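# Open the kettle lid by pressing its handle button

## Task

Push down the button on top of the kettle's handle until the lid pops open, without tipping the kettle over. At the finish the hand must be clear of the kettle and the button must have returned to its raised position. The tumbler, pink cup, carton, white mug and steel pot must all still be upright.

## Robot and tools

Robot: two arms, left_arm and right_arm, each ending in a five-finger hand. left_arm carries a left hand and right_arm a right hand. Base positions in the scene frame: left_arm (-0.017, +0.295, +0.009) m, right_arm (+0.017, -0.312, +0.046) m, both turned almost not at all about z.

Scene frame: origin at table-top height, midway between the nominal bases. +x points out over the table, +z up, and left_arm sits on the +y side. Image left and right do not match these names. Reported positions are in metres and can be off by a few centimetres, more at long reach.

Hand point: a point fixed to the palm, 0.15 m out from the wrist face and 0.05 m in front of the palm. Its +z runs along the straightened fingers, +y points out of the palm, and +x runs across the palm away from the thumb on the right hand (toward the thumb on the left hand). Straight fingertips reach 0.06 to 0.07 m past the point along +z and lie 0.06 m behind it along -y. A wrist bracket on the little-finger side can strike objects.

Row layout (shared by execute_actions and move): one flat list of 28 numbers, all in [-1, 1], covering both arms even if only one moves. Order: left_arm dx, dy, dz, rx, ry, rz; left hand little, ring, middle, index, thumb_bend, thumb_turn, force_limit, speed; then the same 14 for right_arm. The six pose numbers are offsets, not poses: they are measured along scene-frame axes from that arm's Hand target as it stood when the action or move began. 1.0 equals 0.6 m for dx, dy, dz and 180 degrees for rx, ry, rz (one rotation vector, turning about the Hand target's position). Every row in one action is counted from that same start, so sending an offset again moves further. All zeros re-requests the current Hand target.

Hand numbers are absolute targets, not offsets. For each finger and for thumb_bend, +1 is straight/open and -1 curled/closed. thumb_turn +1 puts the thumb beside the palm, -1 in front of it facing the fingers. force_limit maps linearly from about 0 N at -1 to 10 N at +1 (15 N for the two thumb motors). speed rises from nearly zero at -1 to full at +0.48 and stays full up to +1; for a gentle close use -0.94 or lower. No value means 'unchanged': to keep a hand as it is, resend the eight numbers last sent for it; if none were sent yet this scene, send its hand_measured six values plus hand_force_limit and hand_speed.

execute_actions(actions, cameras): actions is a list of actions; each action is a table of up to 15 rows, one per 1/30 s step, the last row held for the remaining steps. An empty list returns images. cameras lists names to show: cam_head_left, cam_head_right, cam_high, cam_left_wrist, cam_right_wrist, or ["all"].

move(target, speed, blend, blocking, cameras): target is one 28-number row or a list of up to 15 rows; every row's offsets count from the same starting Hand targets, not from the previous row. speed is top path speed in m/s, 0.002 to 4.3, default 0.25 (turn rate up to twice that in rad/s); one value or one per target. blend, in metres, rounds corners in a list; 0 stops at each. blocking=false returns early while motion continues. Paths are straight, do not avoid obstacles or the other arm, and cap at 10 s. Avoid routing a hand near its own arm's base.

wait(seconds 0 to 10, cameras) lets time pass with commands held. stop(cameras) brakes a running move. zoom_image(camera, region [x0, y0, x1, y1] in pixels, max 504 by 504) enlarges part of the newest image of that camera; images are 672x504. show_instructions shows reference pages. finished_scene(scene) ends the current scene, giving its number; it is final.

Results: end_effector_position and end_effector_quat_wxyz per hand; Hand target (the last commanded pose after clipping, base for the next offsets); Joint velocities (may read within noise); joint torques; hand_measured, hand_stopped_by (moving, target, force, stalled, fault) and hand_load_n (positive when something pushes a finger open), each in the same six-motor order; hand_force_limit and hand_speed. A move adds a move: line with an ending word (done, off_target, moving, held, fault) and limits (paced = pose clipped, held = steps withheld). MOTOR HOT warns of heating; OVER-TEMPERATURE FAULT means that arm dropped and is disabled for a while.

Behaviour: arms track loosely and often rest 1 to 3 cm (sometimes 5) below target; a later action or offset closes the gap. Commanded orientation is clipped to within 40 degrees of the measured one. A blocked arm keeps pushing until commanded back past its hand point.

Cautions: a faster move strikes harder, and aiming further past a contact presses harder; press the button with a slow, modest push, then lift clear so it pops up. Do not tip the kettle or the other objects, and never let anything leave the table. Keep the arms from touching each other, and never close one hand on the other. Avoid overloading fingers, holding stretched poses, or pushing into unreachable poses, which heats motors.

Each tool is called after "Request:" in YAML: its name, and indented under it one key for each argument.

Reference images:

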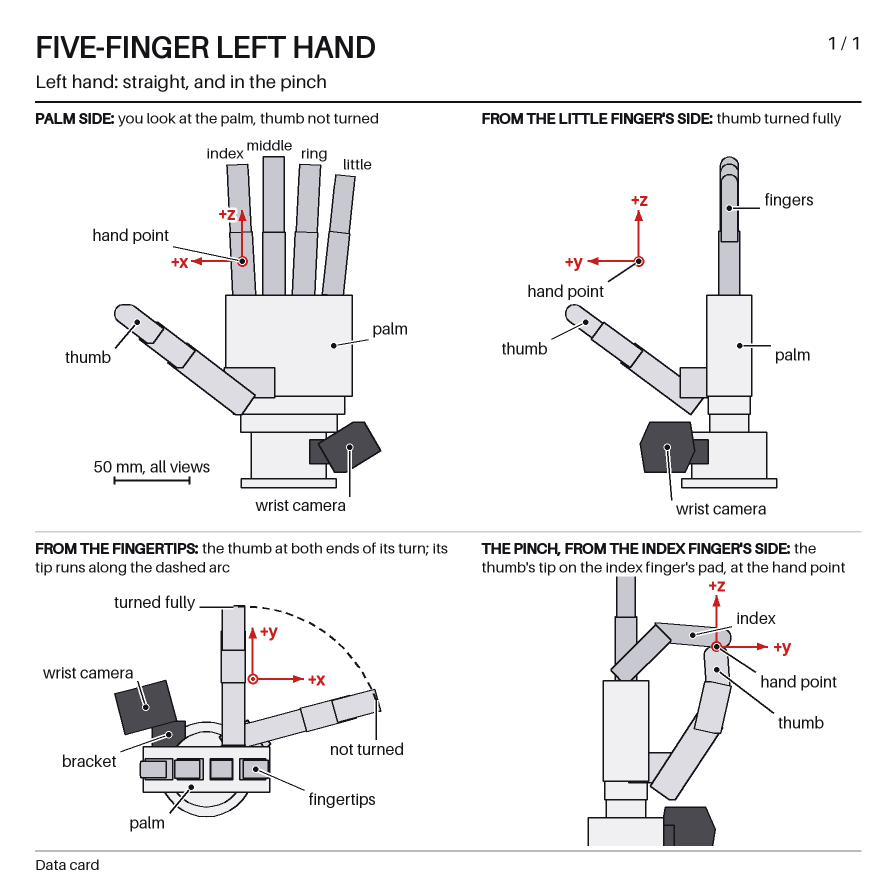

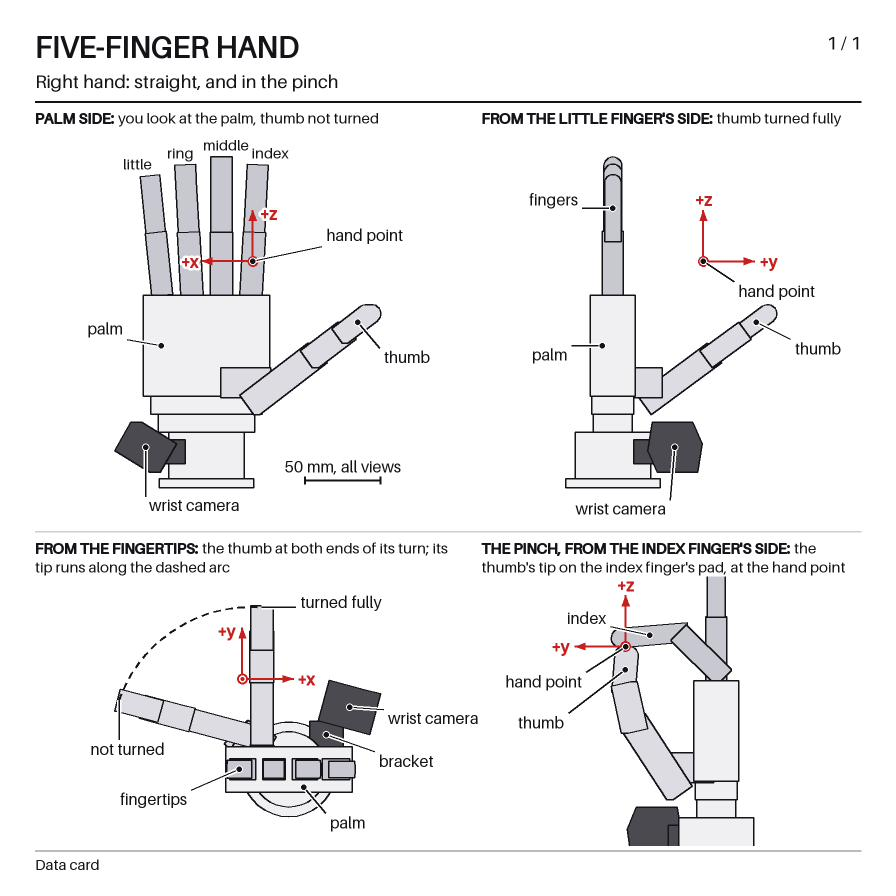

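## Session

Request:
execute_actions:
  actions: []

Scene clock: 0.00 s.
left_arm: end_effector_position=(+0.6436, -0.0161, +0.1367) hand_measured=(+1.000, +1.000, +1.000, +1.000, +1.000, +1.000) hand_load_n=(+0.0, +0.0, +0.0, +0.0, +0.0, +0.0) hand_stopped_by=(target, target, target, target, target, target) hand_force_limit=0.00 hand_speed=-0.80 end_effector_quat_wxyz=(-0.614, +0.708, -0.213, +0.276) | right_arm: end_effector_position=(+0.2411, -0.2270, +0.3381) hand_measured=(+1.000, +1.000, +1.000, +1.000, +1.000, +1.000) hand_load_n=(+0.0, +0.5, +0.0, +0.0, +0.0, +0.0) hand_stopped_by=(target, target, target, target, target, target) hand_force_limit=0.00 hand_speed=-0.80 end_effector_quat_wxyz=(-0.108, +0.742, -0.661, -0.022)
Joint positions: left_arm=[-0.693 2.175 1.828 -1.055 -1.476 -1.532] | right_arm=[0.068 1.022 1.203 -1.622 -0.179 -0.011]
Joint velocities: within noise
Joint torques (N m): no reading
Heat: left arm: hottest elbow 34 °C; right arm: hottest elbow 36 °C.
Hand target: left_arm +0.6481, -0.0200, +0.1422; -0.611, +0.710, -0.207, +0.282 | right_arm +0.2462, -0.2265, +0.3468; -0.117, +0.742, -0.659, -0.013

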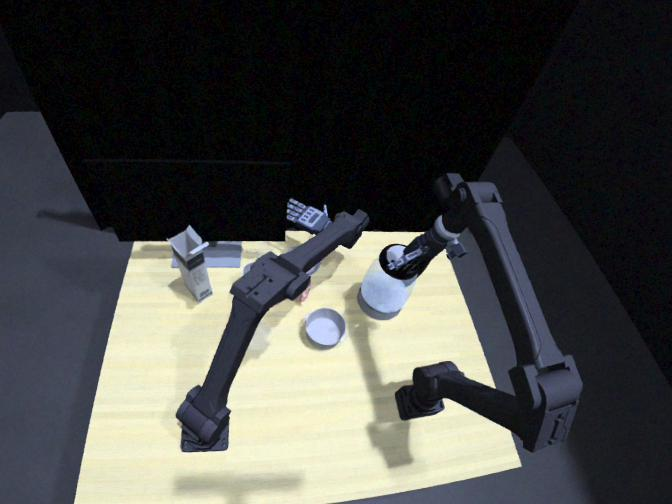

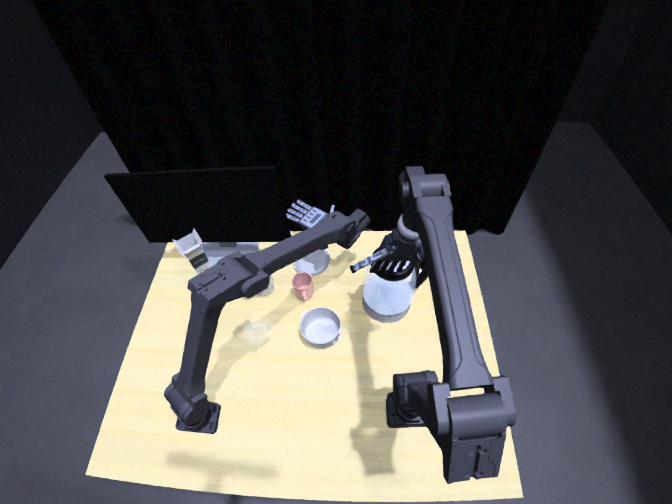

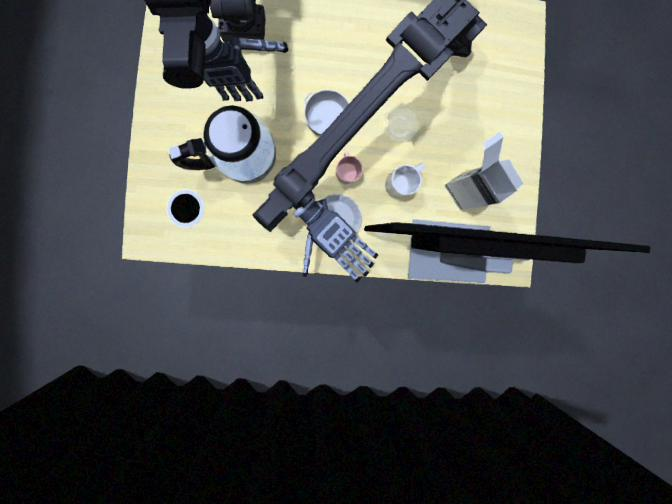

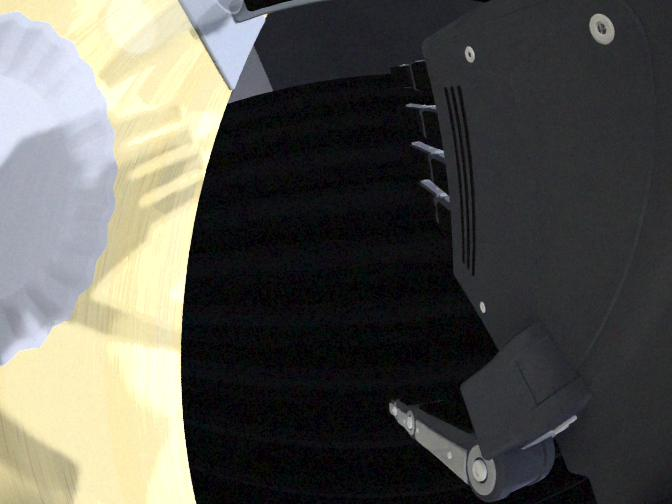

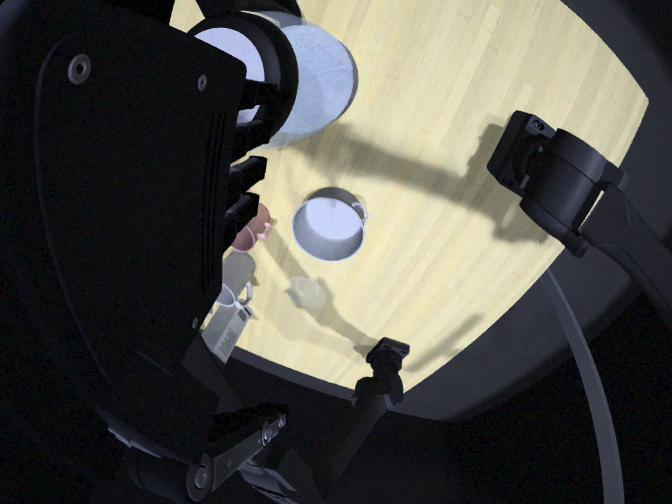

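Request:
zoom_image:
  camera: "cam_high"
  region: [130, 60, 310, 240]

Request:
zoom_image:
  camera: "cam_head_left"
  region: [330, 200, 490, 340]

Request:
zoom_image:
  camera: "cam_head_right"
  region: [330, 200, 490, 340]

Scaled by 2.800 from the camera's 672x504 image, which has a finer 960x720 frame.

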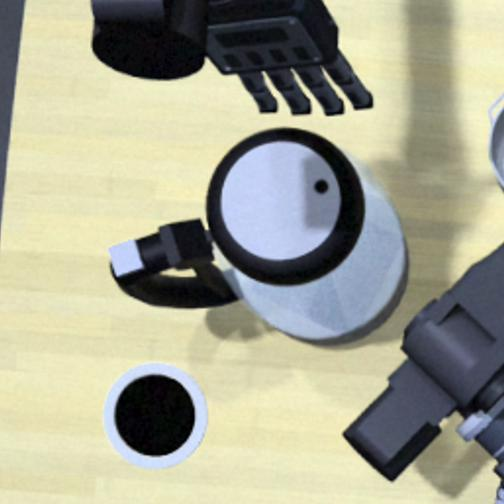

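Scaled by 3.150 from the camera's 672x504 image, which has a finer 960x720 frame.

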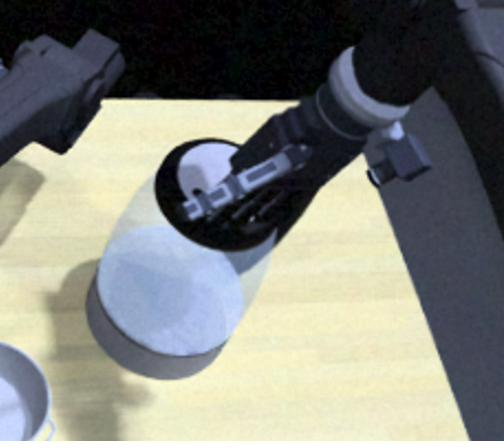

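Scaled by 3.150 from the camera's 672x504 image, which has a finer 960x720 frame.

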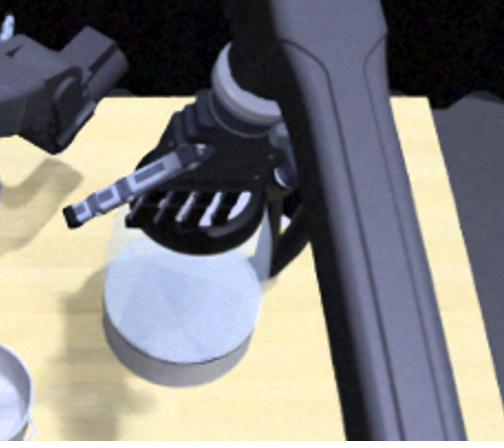

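Request:
move:
  target:
    - [0,0,0,0,0,0,1,1,1,1,1,1,0,-0.8,0,0,0.1,0,0,0,-1,-1,-1,1,1,-1,0,0]
    - [0,0,0,0,0,0,1,1,1,1,1,1,0,-0.8,0.123,-0.289,0.1,0,0,0,-1,-1,-1,1,1,-1,0,0]
  blend: [0.03, 0]
  speed: 0.2
  cameras: ["all"]

Scene clock: 44.87 s.
left_arm: end_effector_position=(+0.6436, -0.0161, +0.1367) hand_measured=(+1.000, +1.000, +1.000, +1.000, +1.000, +1.000) hand_load_n=(+0.0, +0.0, +0.0, +0.0, +0.0, -0.5) hand_stopped_by=(target, target, target, target, target, target) hand_force_limit=0.00 hand_speed=-0.80 end_effector_quat_wxyz=(-0.614, +0.708, -0.213, +0.276) | right_arm: end_effector_position=(+0.3120, -0.3930, +0.3867) hand_measured=(-1.000, -1.000, -1.000, +1.000, +1.000, -1.000) hand_load_n=(+0.0, +0.0, +0.0, +0.0, +0.0, +0.0) hand_stopped_by=(target, target, target, target, target, target) hand_force_limit=0.00 hand_speed=0.00 end_effector_quat_wxyz=(-0.131, +0.732, -0.668, +0.028)
Joint positions: left_arm=[-0.693 2.175 1.828 -1.055 -1.476 -1.532] | right_arm=[-0.434 1.244 1.51 -1.695 -0.23 -0.484]
Joint torques (N m): left_arm=[-1.2 -24.7 8.99 0.5 -0.82 -0.01] | right_arm=[-1.61 -5.89 11.74 0.58 -0.25 0.01]
Heat: left arm: hottest elbow 40 °C; right arm: hottest elbow 42 °C.
Hand target: left_arm +0.6481, -0.0200, +0.1422; -0.611, +0.710, -0.207, +0.282 | right_arm +0.3200, -0.3999, +0.4068; -0.117, +0.743, -0.659, -0.013
Off the commanded pose: left_arm 0.008 m, 1 deg | right_arm 0.023 m, 5 deg.
joint sent to its limit (right arm) — joint 4 (wrist pitch), lower limit. The joint targets are off in orientation, not in position.
move: off_target (right_arm)
camera_calibration:
cam_right_wrist: T_world_to_cam=[[-0.913178, -0.28989, -0.286479, 0.285607], [-0.403084, 0.74629, 0.529692, 0.220283], [0.0602442, 0.599178, -0.798346, 0.639326], [0, 0, 0, 1]] pos_world=[0.311087, -0.464671, 0.475542]

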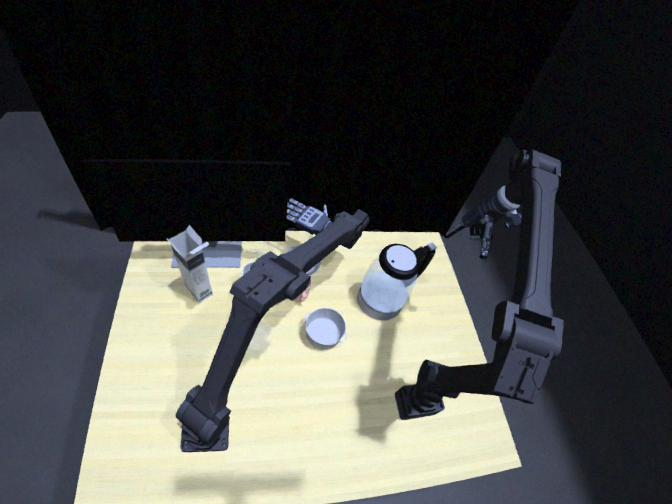

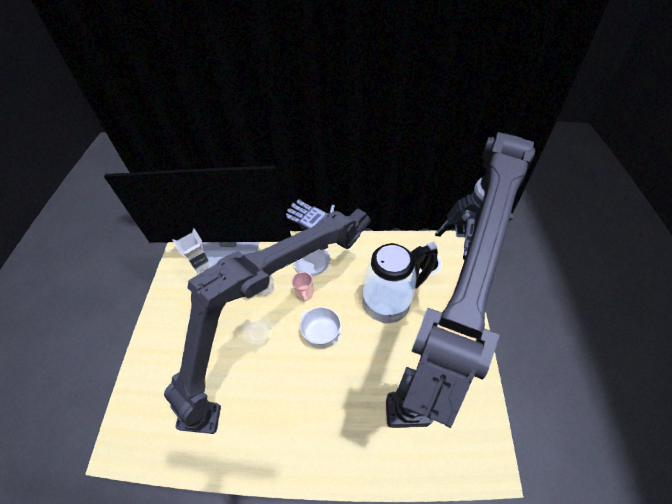

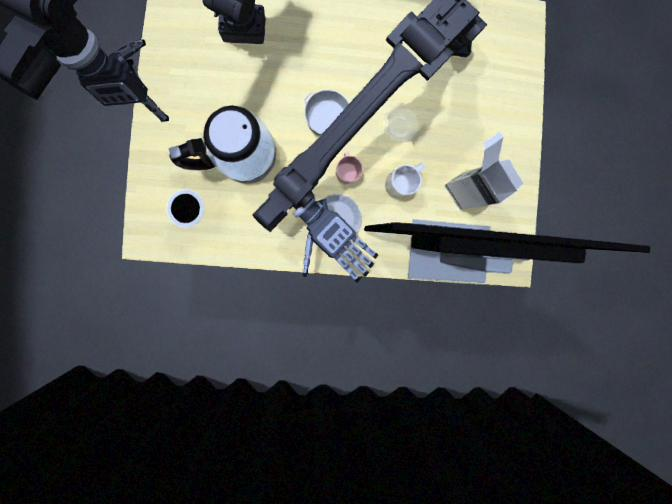

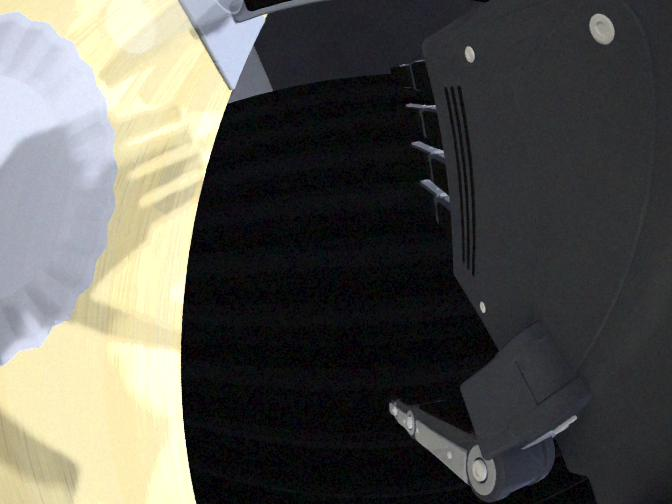

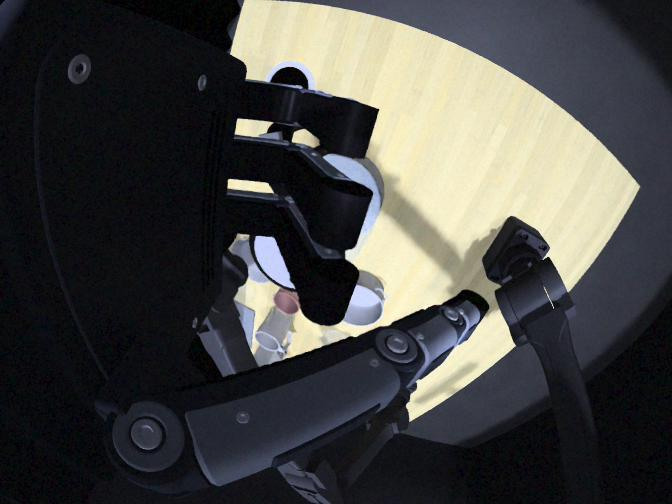

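Request:
zoom_image:
  camera: "cam_high"
  region: [130, 80, 270, 220]

Request:
zoom_image:
  camera: "cam_head_left"
  region: [350, 190, 530, 330]

Request:
zoom_image:
  camera: "cam_head_right"
  region: [350, 190, 510, 330]

Request:
zoom_image:
  camera: "cam_right_wrist"
  region: [220, 40, 420, 220]

Scaled by 3.600 from the camera's 672x504 image, which has a finer 960x720 frame.

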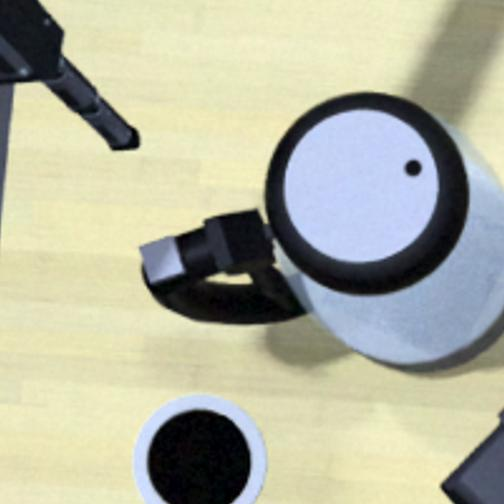

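Scaled by 2.800 from the camera's 672x504 image, which has a finer 960x720 frame.

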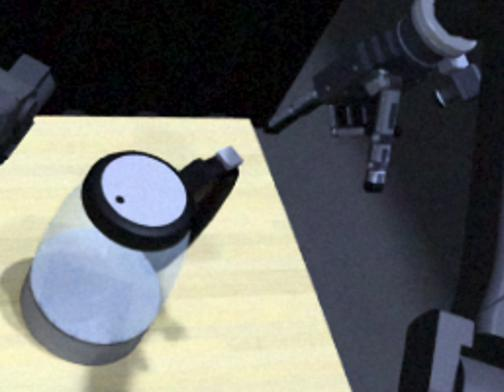

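Scaled by 3.150 from the camera's 672x504 image, which has a finer 960x720 frame.

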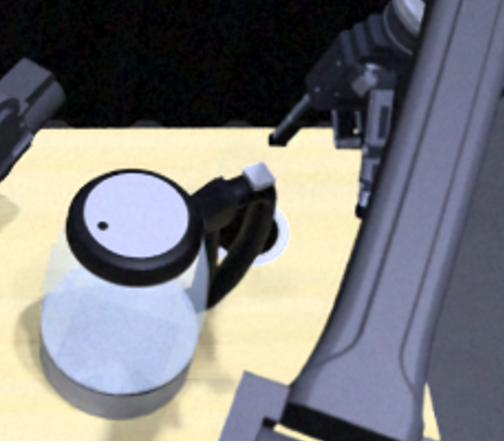

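Scaled by 2.520 from the camera's 672x504 image, which has a finer 960x720 frame.

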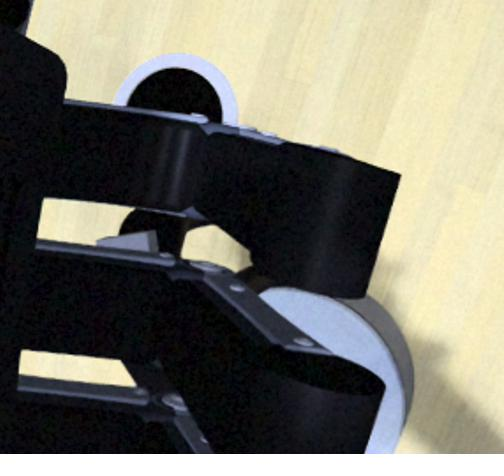

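Request:
move:
  target: [0,0,0,0,0,0,1,1,1,1,1,1,0,-0.8,0.0742,-0.0167,-0.13,0,0,0,-1,-1,-1,1,1,-1,0,0]
  speed: 0.15
  cameras: ["all"]

Request:
zoom_image:
  camera: "cam_high"
  region: [130, 80, 270, 220]

Request:
zoom_image:
  camera: "cam_head_left"
  region: [350, 190, 530, 330]

Request:
zoom_image:
  camera: "cam_head_right"
  region: [350, 190, 510, 330]

Request:
zoom_image:
  camera: "cam_right_wrist"
  region: [180, 40, 420, 280]

Scene clock: 72.70 s.
left_arm: end_effector_position=(+0.6436, -0.0161, +0.1367) hand_measured=(+1.000, +1.000, +1.000, +1.000, +1.000, +1.000) hand_load_n=(+0.0, -0.5, +0.0, +0.0, +0.0, +0.0) hand_stopped_by=(target, target, target, target, target, target) hand_force_limit=0.00 hand_speed=-0.80 end_effector_quat_wxyz=(-0.614, +0.708, -0.213, +0.276) | right_arm: end_effector_position=(+0.3600, -0.4111, +0.3306) hand_measured=(-1.000, -1.000, -1.000, +1.000, +1.000, -1.000) hand_load_n=(+0.0, +0.0, +0.0, +0.0, +0.0, +0.0) hand_stopped_by=(target, target, target, target, target, target) hand_force_limit=0.00 hand_speed=0.00 end_effector_quat_wxyz=(-0.116, +0.735, -0.668, -0.017)
Joint positions: left_arm=[-0.693 2.175 1.828 -1.055 -1.476 -1.532] | right_arm=[-0.426 1.415 1.51 -1.62 -0.23 -0.49]
Joint torques (N m): left_arm=[-0.91 -25 8.96 0.44 -0.83 -0.01] | right_arm=[-0.26 -9.17 7.57 1.21 -0.2 -0.03]
Heat: left arm: hottest elbow 42 °C; right arm: hottest elbow 43 °C.
Hand target: left_arm +0.6481, -0.0200, +0.1422; -0.611, +0.710, -0.207, +0.282 | right_arm +0.3645, -0.4099, +0.3288; -0.117, +0.743, -0.659, -0.013
Off the commanded pose: left_arm 0.008 m, 1 deg | right_arm 0.005 m, 1 deg.
move: done
camera_calibration:
cam_right_wrist: T_world_to_cam=[[-0.931131, -0.29312, -0.216971, 0.290337], [-0.364307, 0.720521, 0.590026, 0.238426], [-0.0166166, 0.628435, -0.777685, 0.635397], [0, 0, 0, 1]] pos_world=[0.36776, -0.485993, 0.416455]

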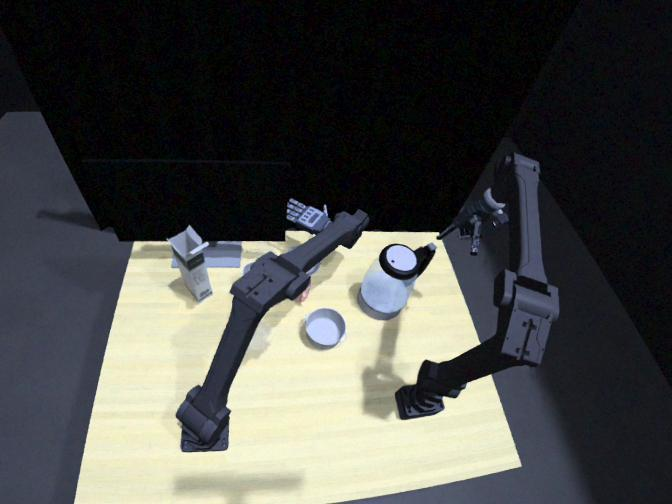

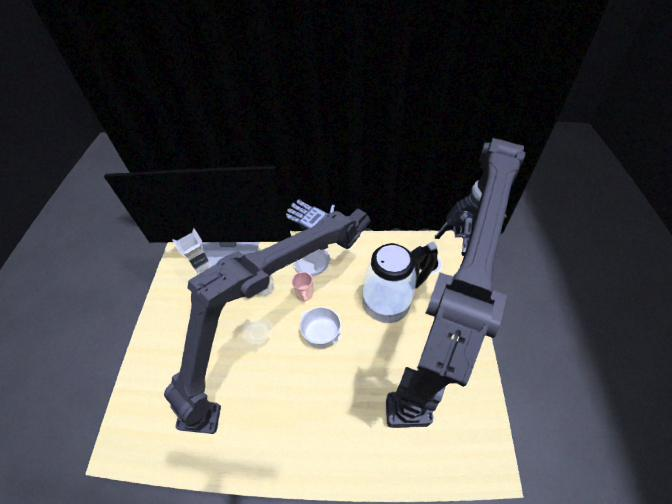

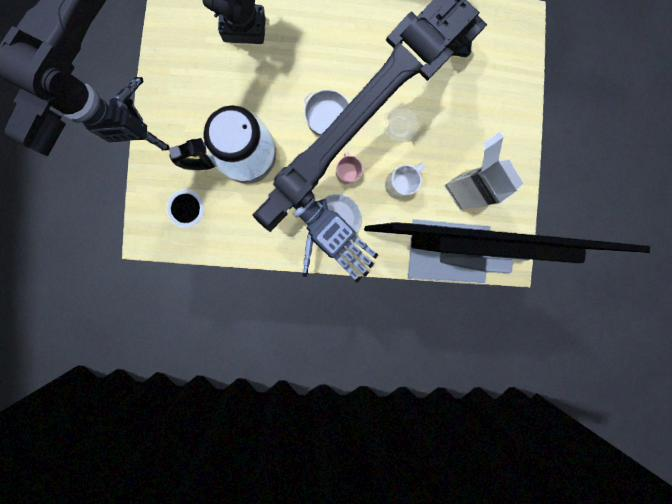

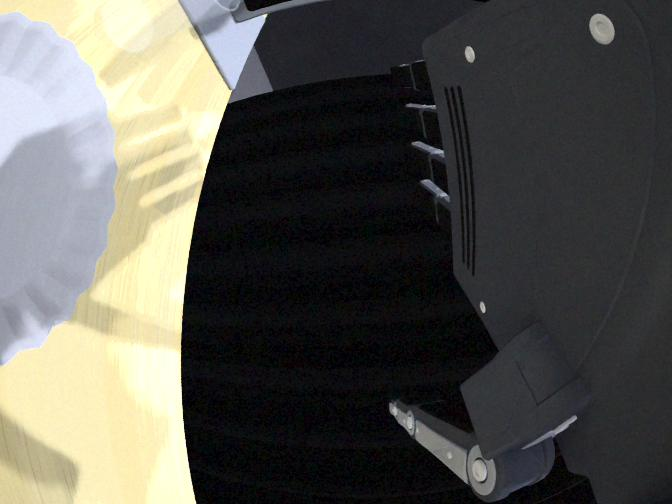

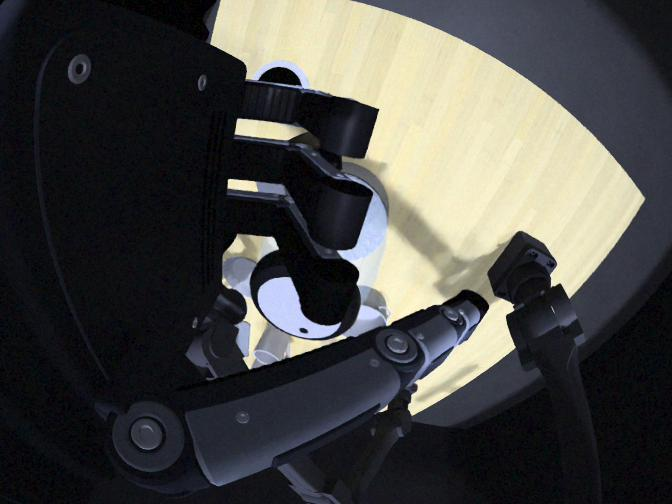

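Scaled by 3.600 from the camera's 672x504 image, which has a finer 960x720 frame.

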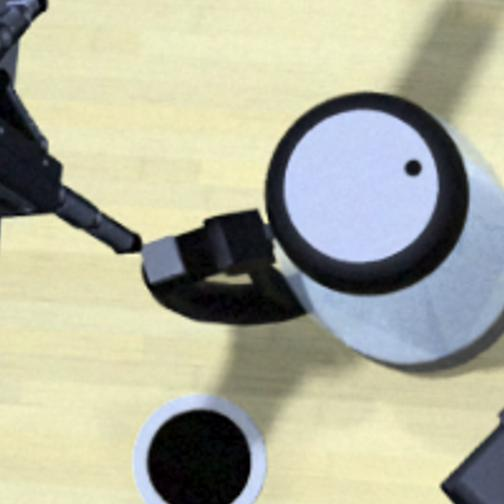

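Scaled by 2.800 from the camera's 672x504 image, which has a finer 960x720 frame.

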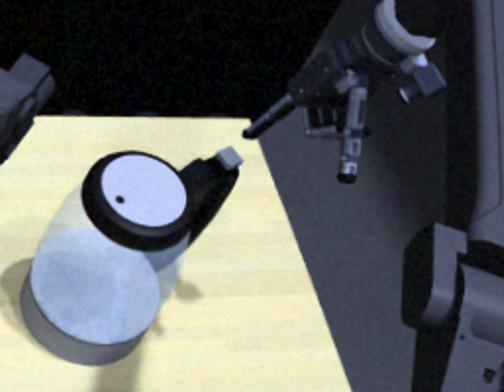

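Scaled by 3.150 from the camera's 672x504 image, which has a finer 960x720 frame.

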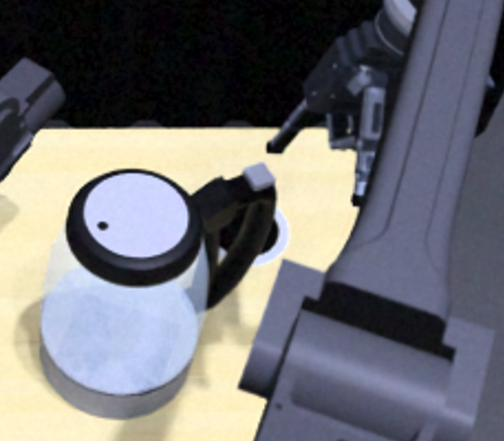

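Scaled by 2.100 from the camera's 672x504 image, which has a finer 960x720 frame.

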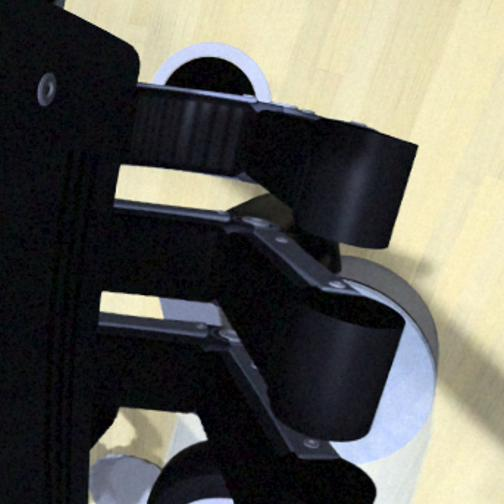

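Request:
move:
  target: [0,0,0,0,0,0,1,1,1,1,1,1,0,-0.8,-0.003,0.006,-0.05,0,0,0,-1,-1,-1,1,1,-1,0,0]
  speed: 0.08
  cameras: ["cam_high","cam_head_left","cam_head_right","cam_right_wrist"]

Request:
zoom_image:
  camera: "cam_high"
  region: [130, 110, 230, 210]

Request:
zoom_image:
  camera: "cam_head_left"
  region: [390, 200, 490, 300]

Request:
zoom_image:
  camera: "cam_head_right"
  region: [390, 200, 490, 300]

Scene clock: 88.50 s.
left_arm: end_effector_position=(+0.6436, -0.0161, +0.1367) hand_measured=(+1.000, +1.000, +1.000, +1.000, +1.000, +1.000) hand_load_n=(+0.0, +0.0, +0.0, +0.0, +0.0, +0.0) hand_stopped_by=(target, target, target, target, target, target) hand_force_limit=0.00 hand_speed=-0.80 end_effector_quat_wxyz=(-0.614, +0.708, -0.213, +0.276) | right_arm: end_effector_position=(+0.3628, -0.4101, +0.3011) hand_measured=(-1.000, -1.000, -1.000, +1.000, +1.000, -1.000) hand_load_n=(+0.0, +0.0, +0.0, +0.0, +0.0, +0.0) hand_stopped_by=(target, target, target, target, target, target) hand_force_limit=0.00 hand_speed=0.00 end_effector_quat_wxyz=(-0.116, +0.737, -0.666, -0.016)
Joint positions: left_arm=[-0.693 2.175 1.828 -1.055 -1.476 -1.532] | right_arm=[-0.42 1.415 1.433 -1.54 -0.23 -0.49]
Joint torques (N m): left_arm=[-1.08 -24.94 9.13 0.5 -0.83 -0.03] | right_arm=[-0.26 -9.76 6.64 1.24 -0.19 0.04]
Heat: left arm: hottest elbow 42 °C; right arm: hottest elbow 42 °C.
Hand target: left_arm +0.6481, -0.0200, +0.1422; -0.611, +0.710, -0.207, +0.282 | right_arm +0.3627, -0.4064, +0.2988; -0.117, +0.742, -0.659, -0.013
Off the commanded pose: left_arm 0.008 m, 1 deg | right_arm 0.004 m, 1 deg.
move: done
camera_calibration:
cam_right_wrist: T_world_to_cam=[[-0.928892, -0.298695, -0.218952, 0.284314], [-0.369897, 0.719033, 0.58836, 0.258065], [-0.0183065, 0.627513, -0.778391, 0.612207], [0, 0, 0, 1]] pos_world=[0.370762, -0.484802, 0.386952]
Images, in order (width x height): cam_head_left 672x504, cam_head_right 672x504, cam_high 672x504, cam_right_wrist 672x504.

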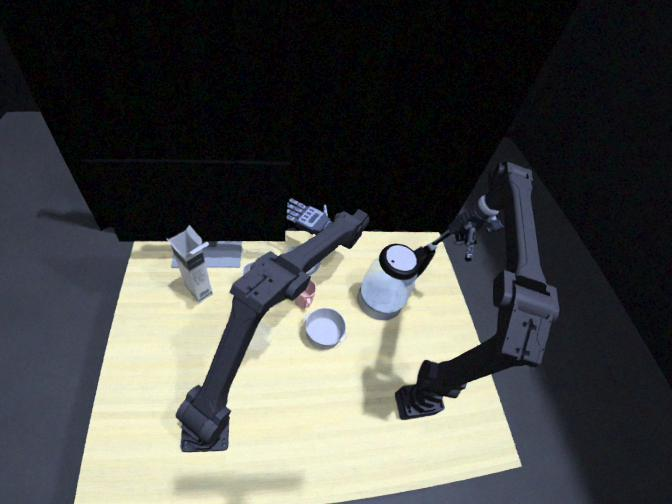

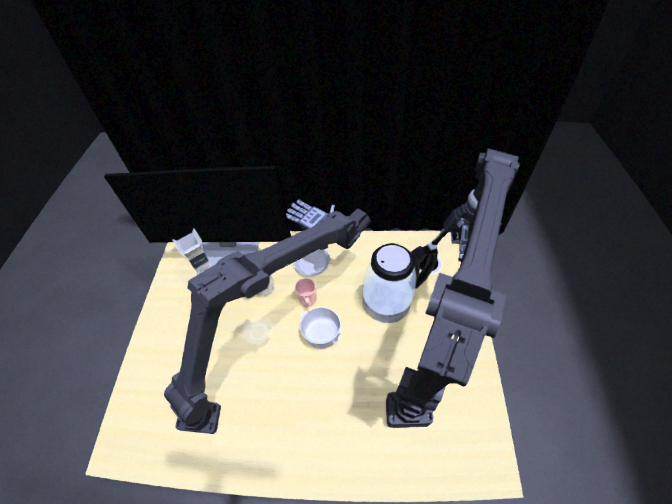

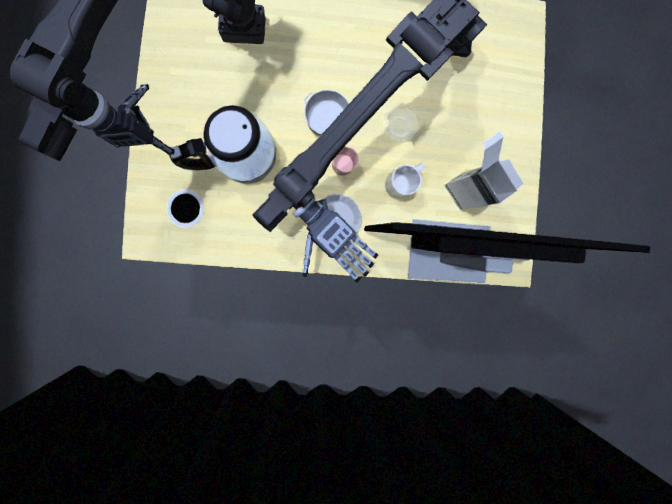

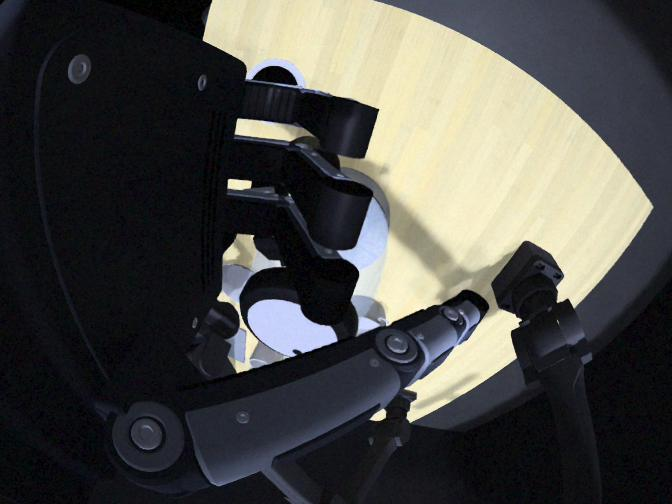

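Scaled by 5.040 from the camera's 672x504 image, which has a finer 960x720 frame.

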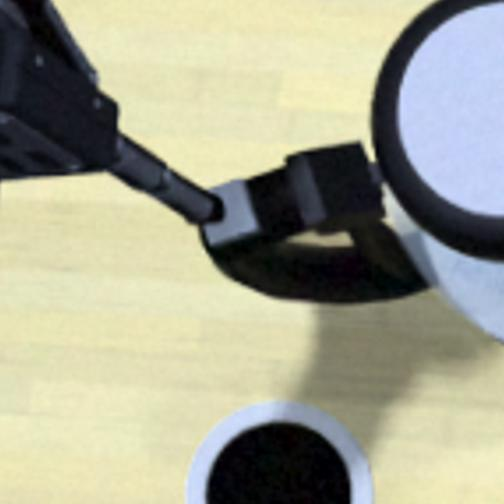

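Scaled by 5.040 from the camera's 672x504 image, which has a finer 960x720 frame.

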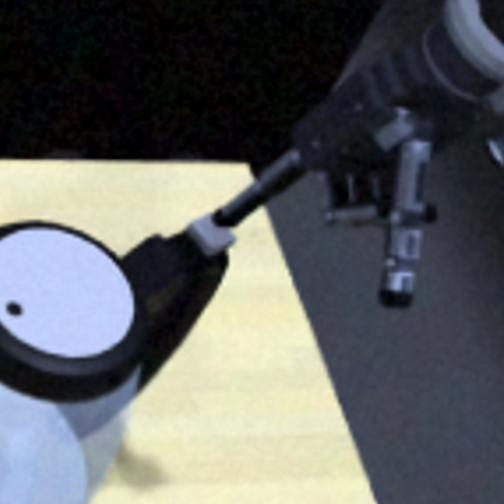

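Scaled by 5.040 from the camera's 672x504 image, which has a finer 960x720 frame.

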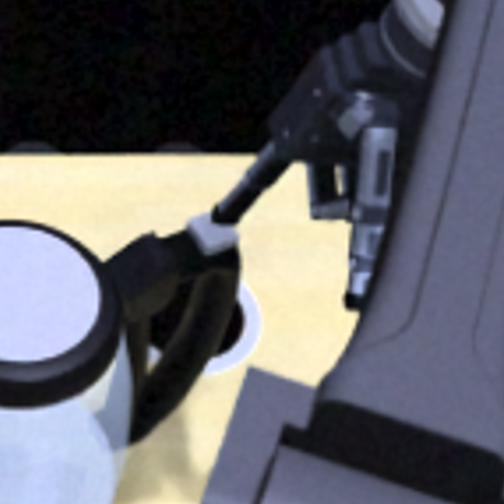

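Request:
move:
  target: [0,0,0,0,0,0,1,1,1,1,1,1,0,-0.8,-0.004,0.003,-0.043,0,0,0,-1,-1,-1,1,1,-1,0,0]
  speed: 0.05
  cameras: ["cam_high","cam_head_left","cam_head_right"]

Request:
zoom_image:
  camera: "cam_high"
  region: [130, 110, 230, 210]

Request:
zoom_image:
  camera: "cam_head_left"
  region: [390, 200, 490, 300]

Request:
zoom_image:
  camera: "cam_head_right"
  region: [390, 200, 490, 300]

Scene clock: 98.50 s.
left_arm: end_effector_position=(+0.6436, -0.0161, +0.1367) hand_measured=(+1.000, +1.000, +1.000, +1.000, +1.000, +1.000) hand_load_n=(+0.0, +0.0, +0.0, +0.0, +0.0, -0.5) hand_stopped_by=(target, target, target, target, target, target) hand_force_limit=0.00 hand_speed=-0.80 end_effector_quat_wxyz=(-0.614, +0.708, -0.213, +0.276) | right_arm: end_effector_position=(+0.3615, -0.4093, +0.2889) hand_measured=(-1.000, -1.000, -1.000, +1.000, +1.000, -1.000) hand_load_n=(+0.0, +0.0, +0.0, -0.5, +0.0, +0.0) hand_stopped_by=(target, target, target, target, target, target) hand_force_limit=0.00 hand_speed=0.00 end_effector_quat_wxyz=(-0.123, +0.738, -0.664, +0.002)
Joint positions: left_arm=[-0.693 2.175 1.828 -1.055 -1.476 -1.532] | right_arm=[-0.42 1.384 1.374 -1.474 -0.231 -0.49]
Joint torques (N m): left_arm=[-1.03 -24.88 9.11 0.57 -0.82 -0.02] | right_arm=[-0.15 -7.53 5.61 1.35 -0.15 0.06]
Heat: left arm: hottest elbow 43 °C; right arm: hottest elbow 42 °C.
Hand target: left_arm +0.6481, -0.0200, +0.1422; -0.611, +0.710, -0.207, +0.282 | right_arm +0.3603, -0.4046, +0.2729; -0.117, +0.742, -0.659, -0.013
Off the commanded pose: left_arm 0.008 m, 1 deg | right_arm 0.017 m, 2 deg.
move: off_target (right_arm)
Images, in order (width x height): cam_head_left 672x504, cam_head_right 672x504, cam_high 672x504.

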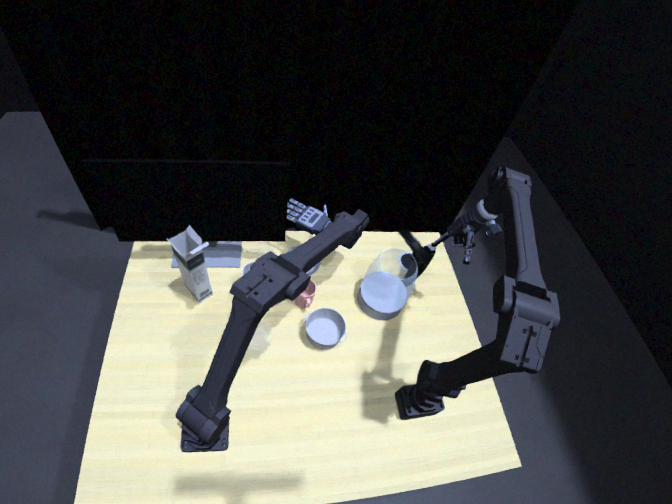

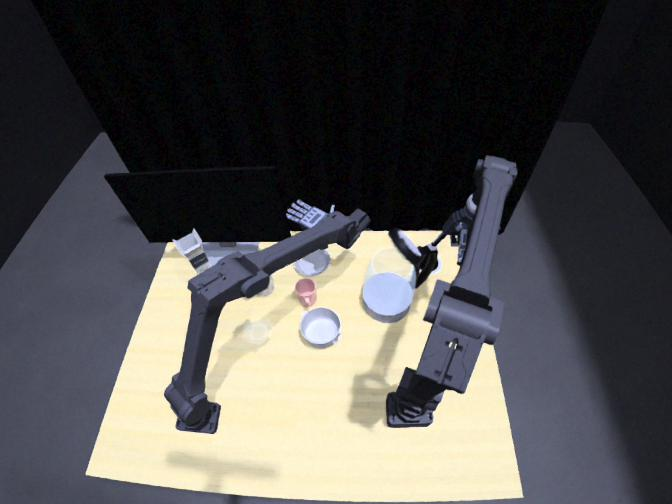

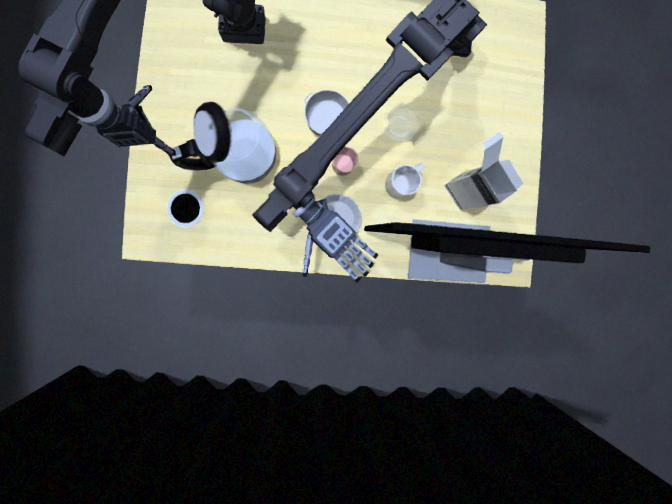

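Scaled by 5.040 from the camera's 672x504 image, which has a finer 960x720 frame.

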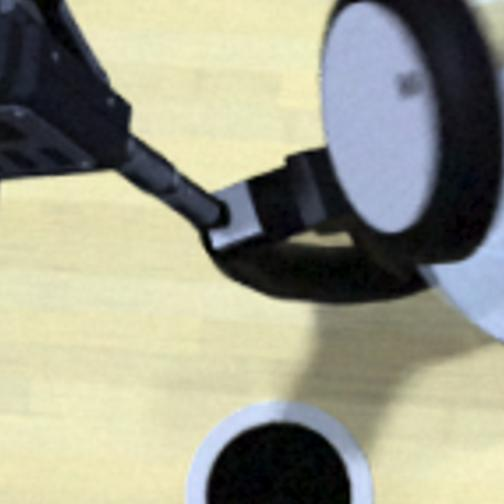

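Scaled by 5.040 from the camera's 672x504 image, which has a finer 960x720 frame.

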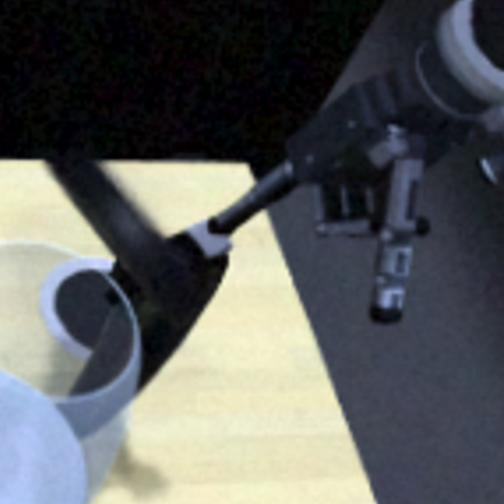

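Scaled by 5.040 from the camera's 672x504 image, which has a finer 960x720 frame.

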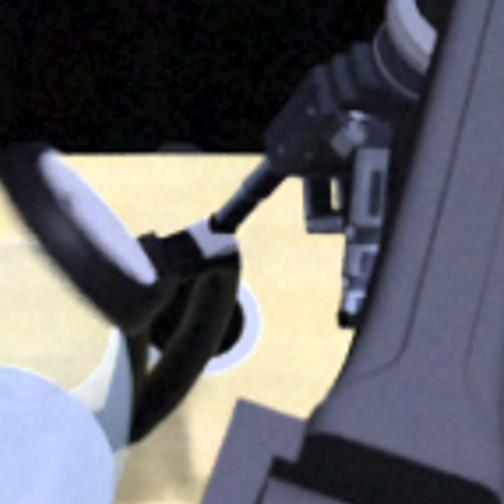

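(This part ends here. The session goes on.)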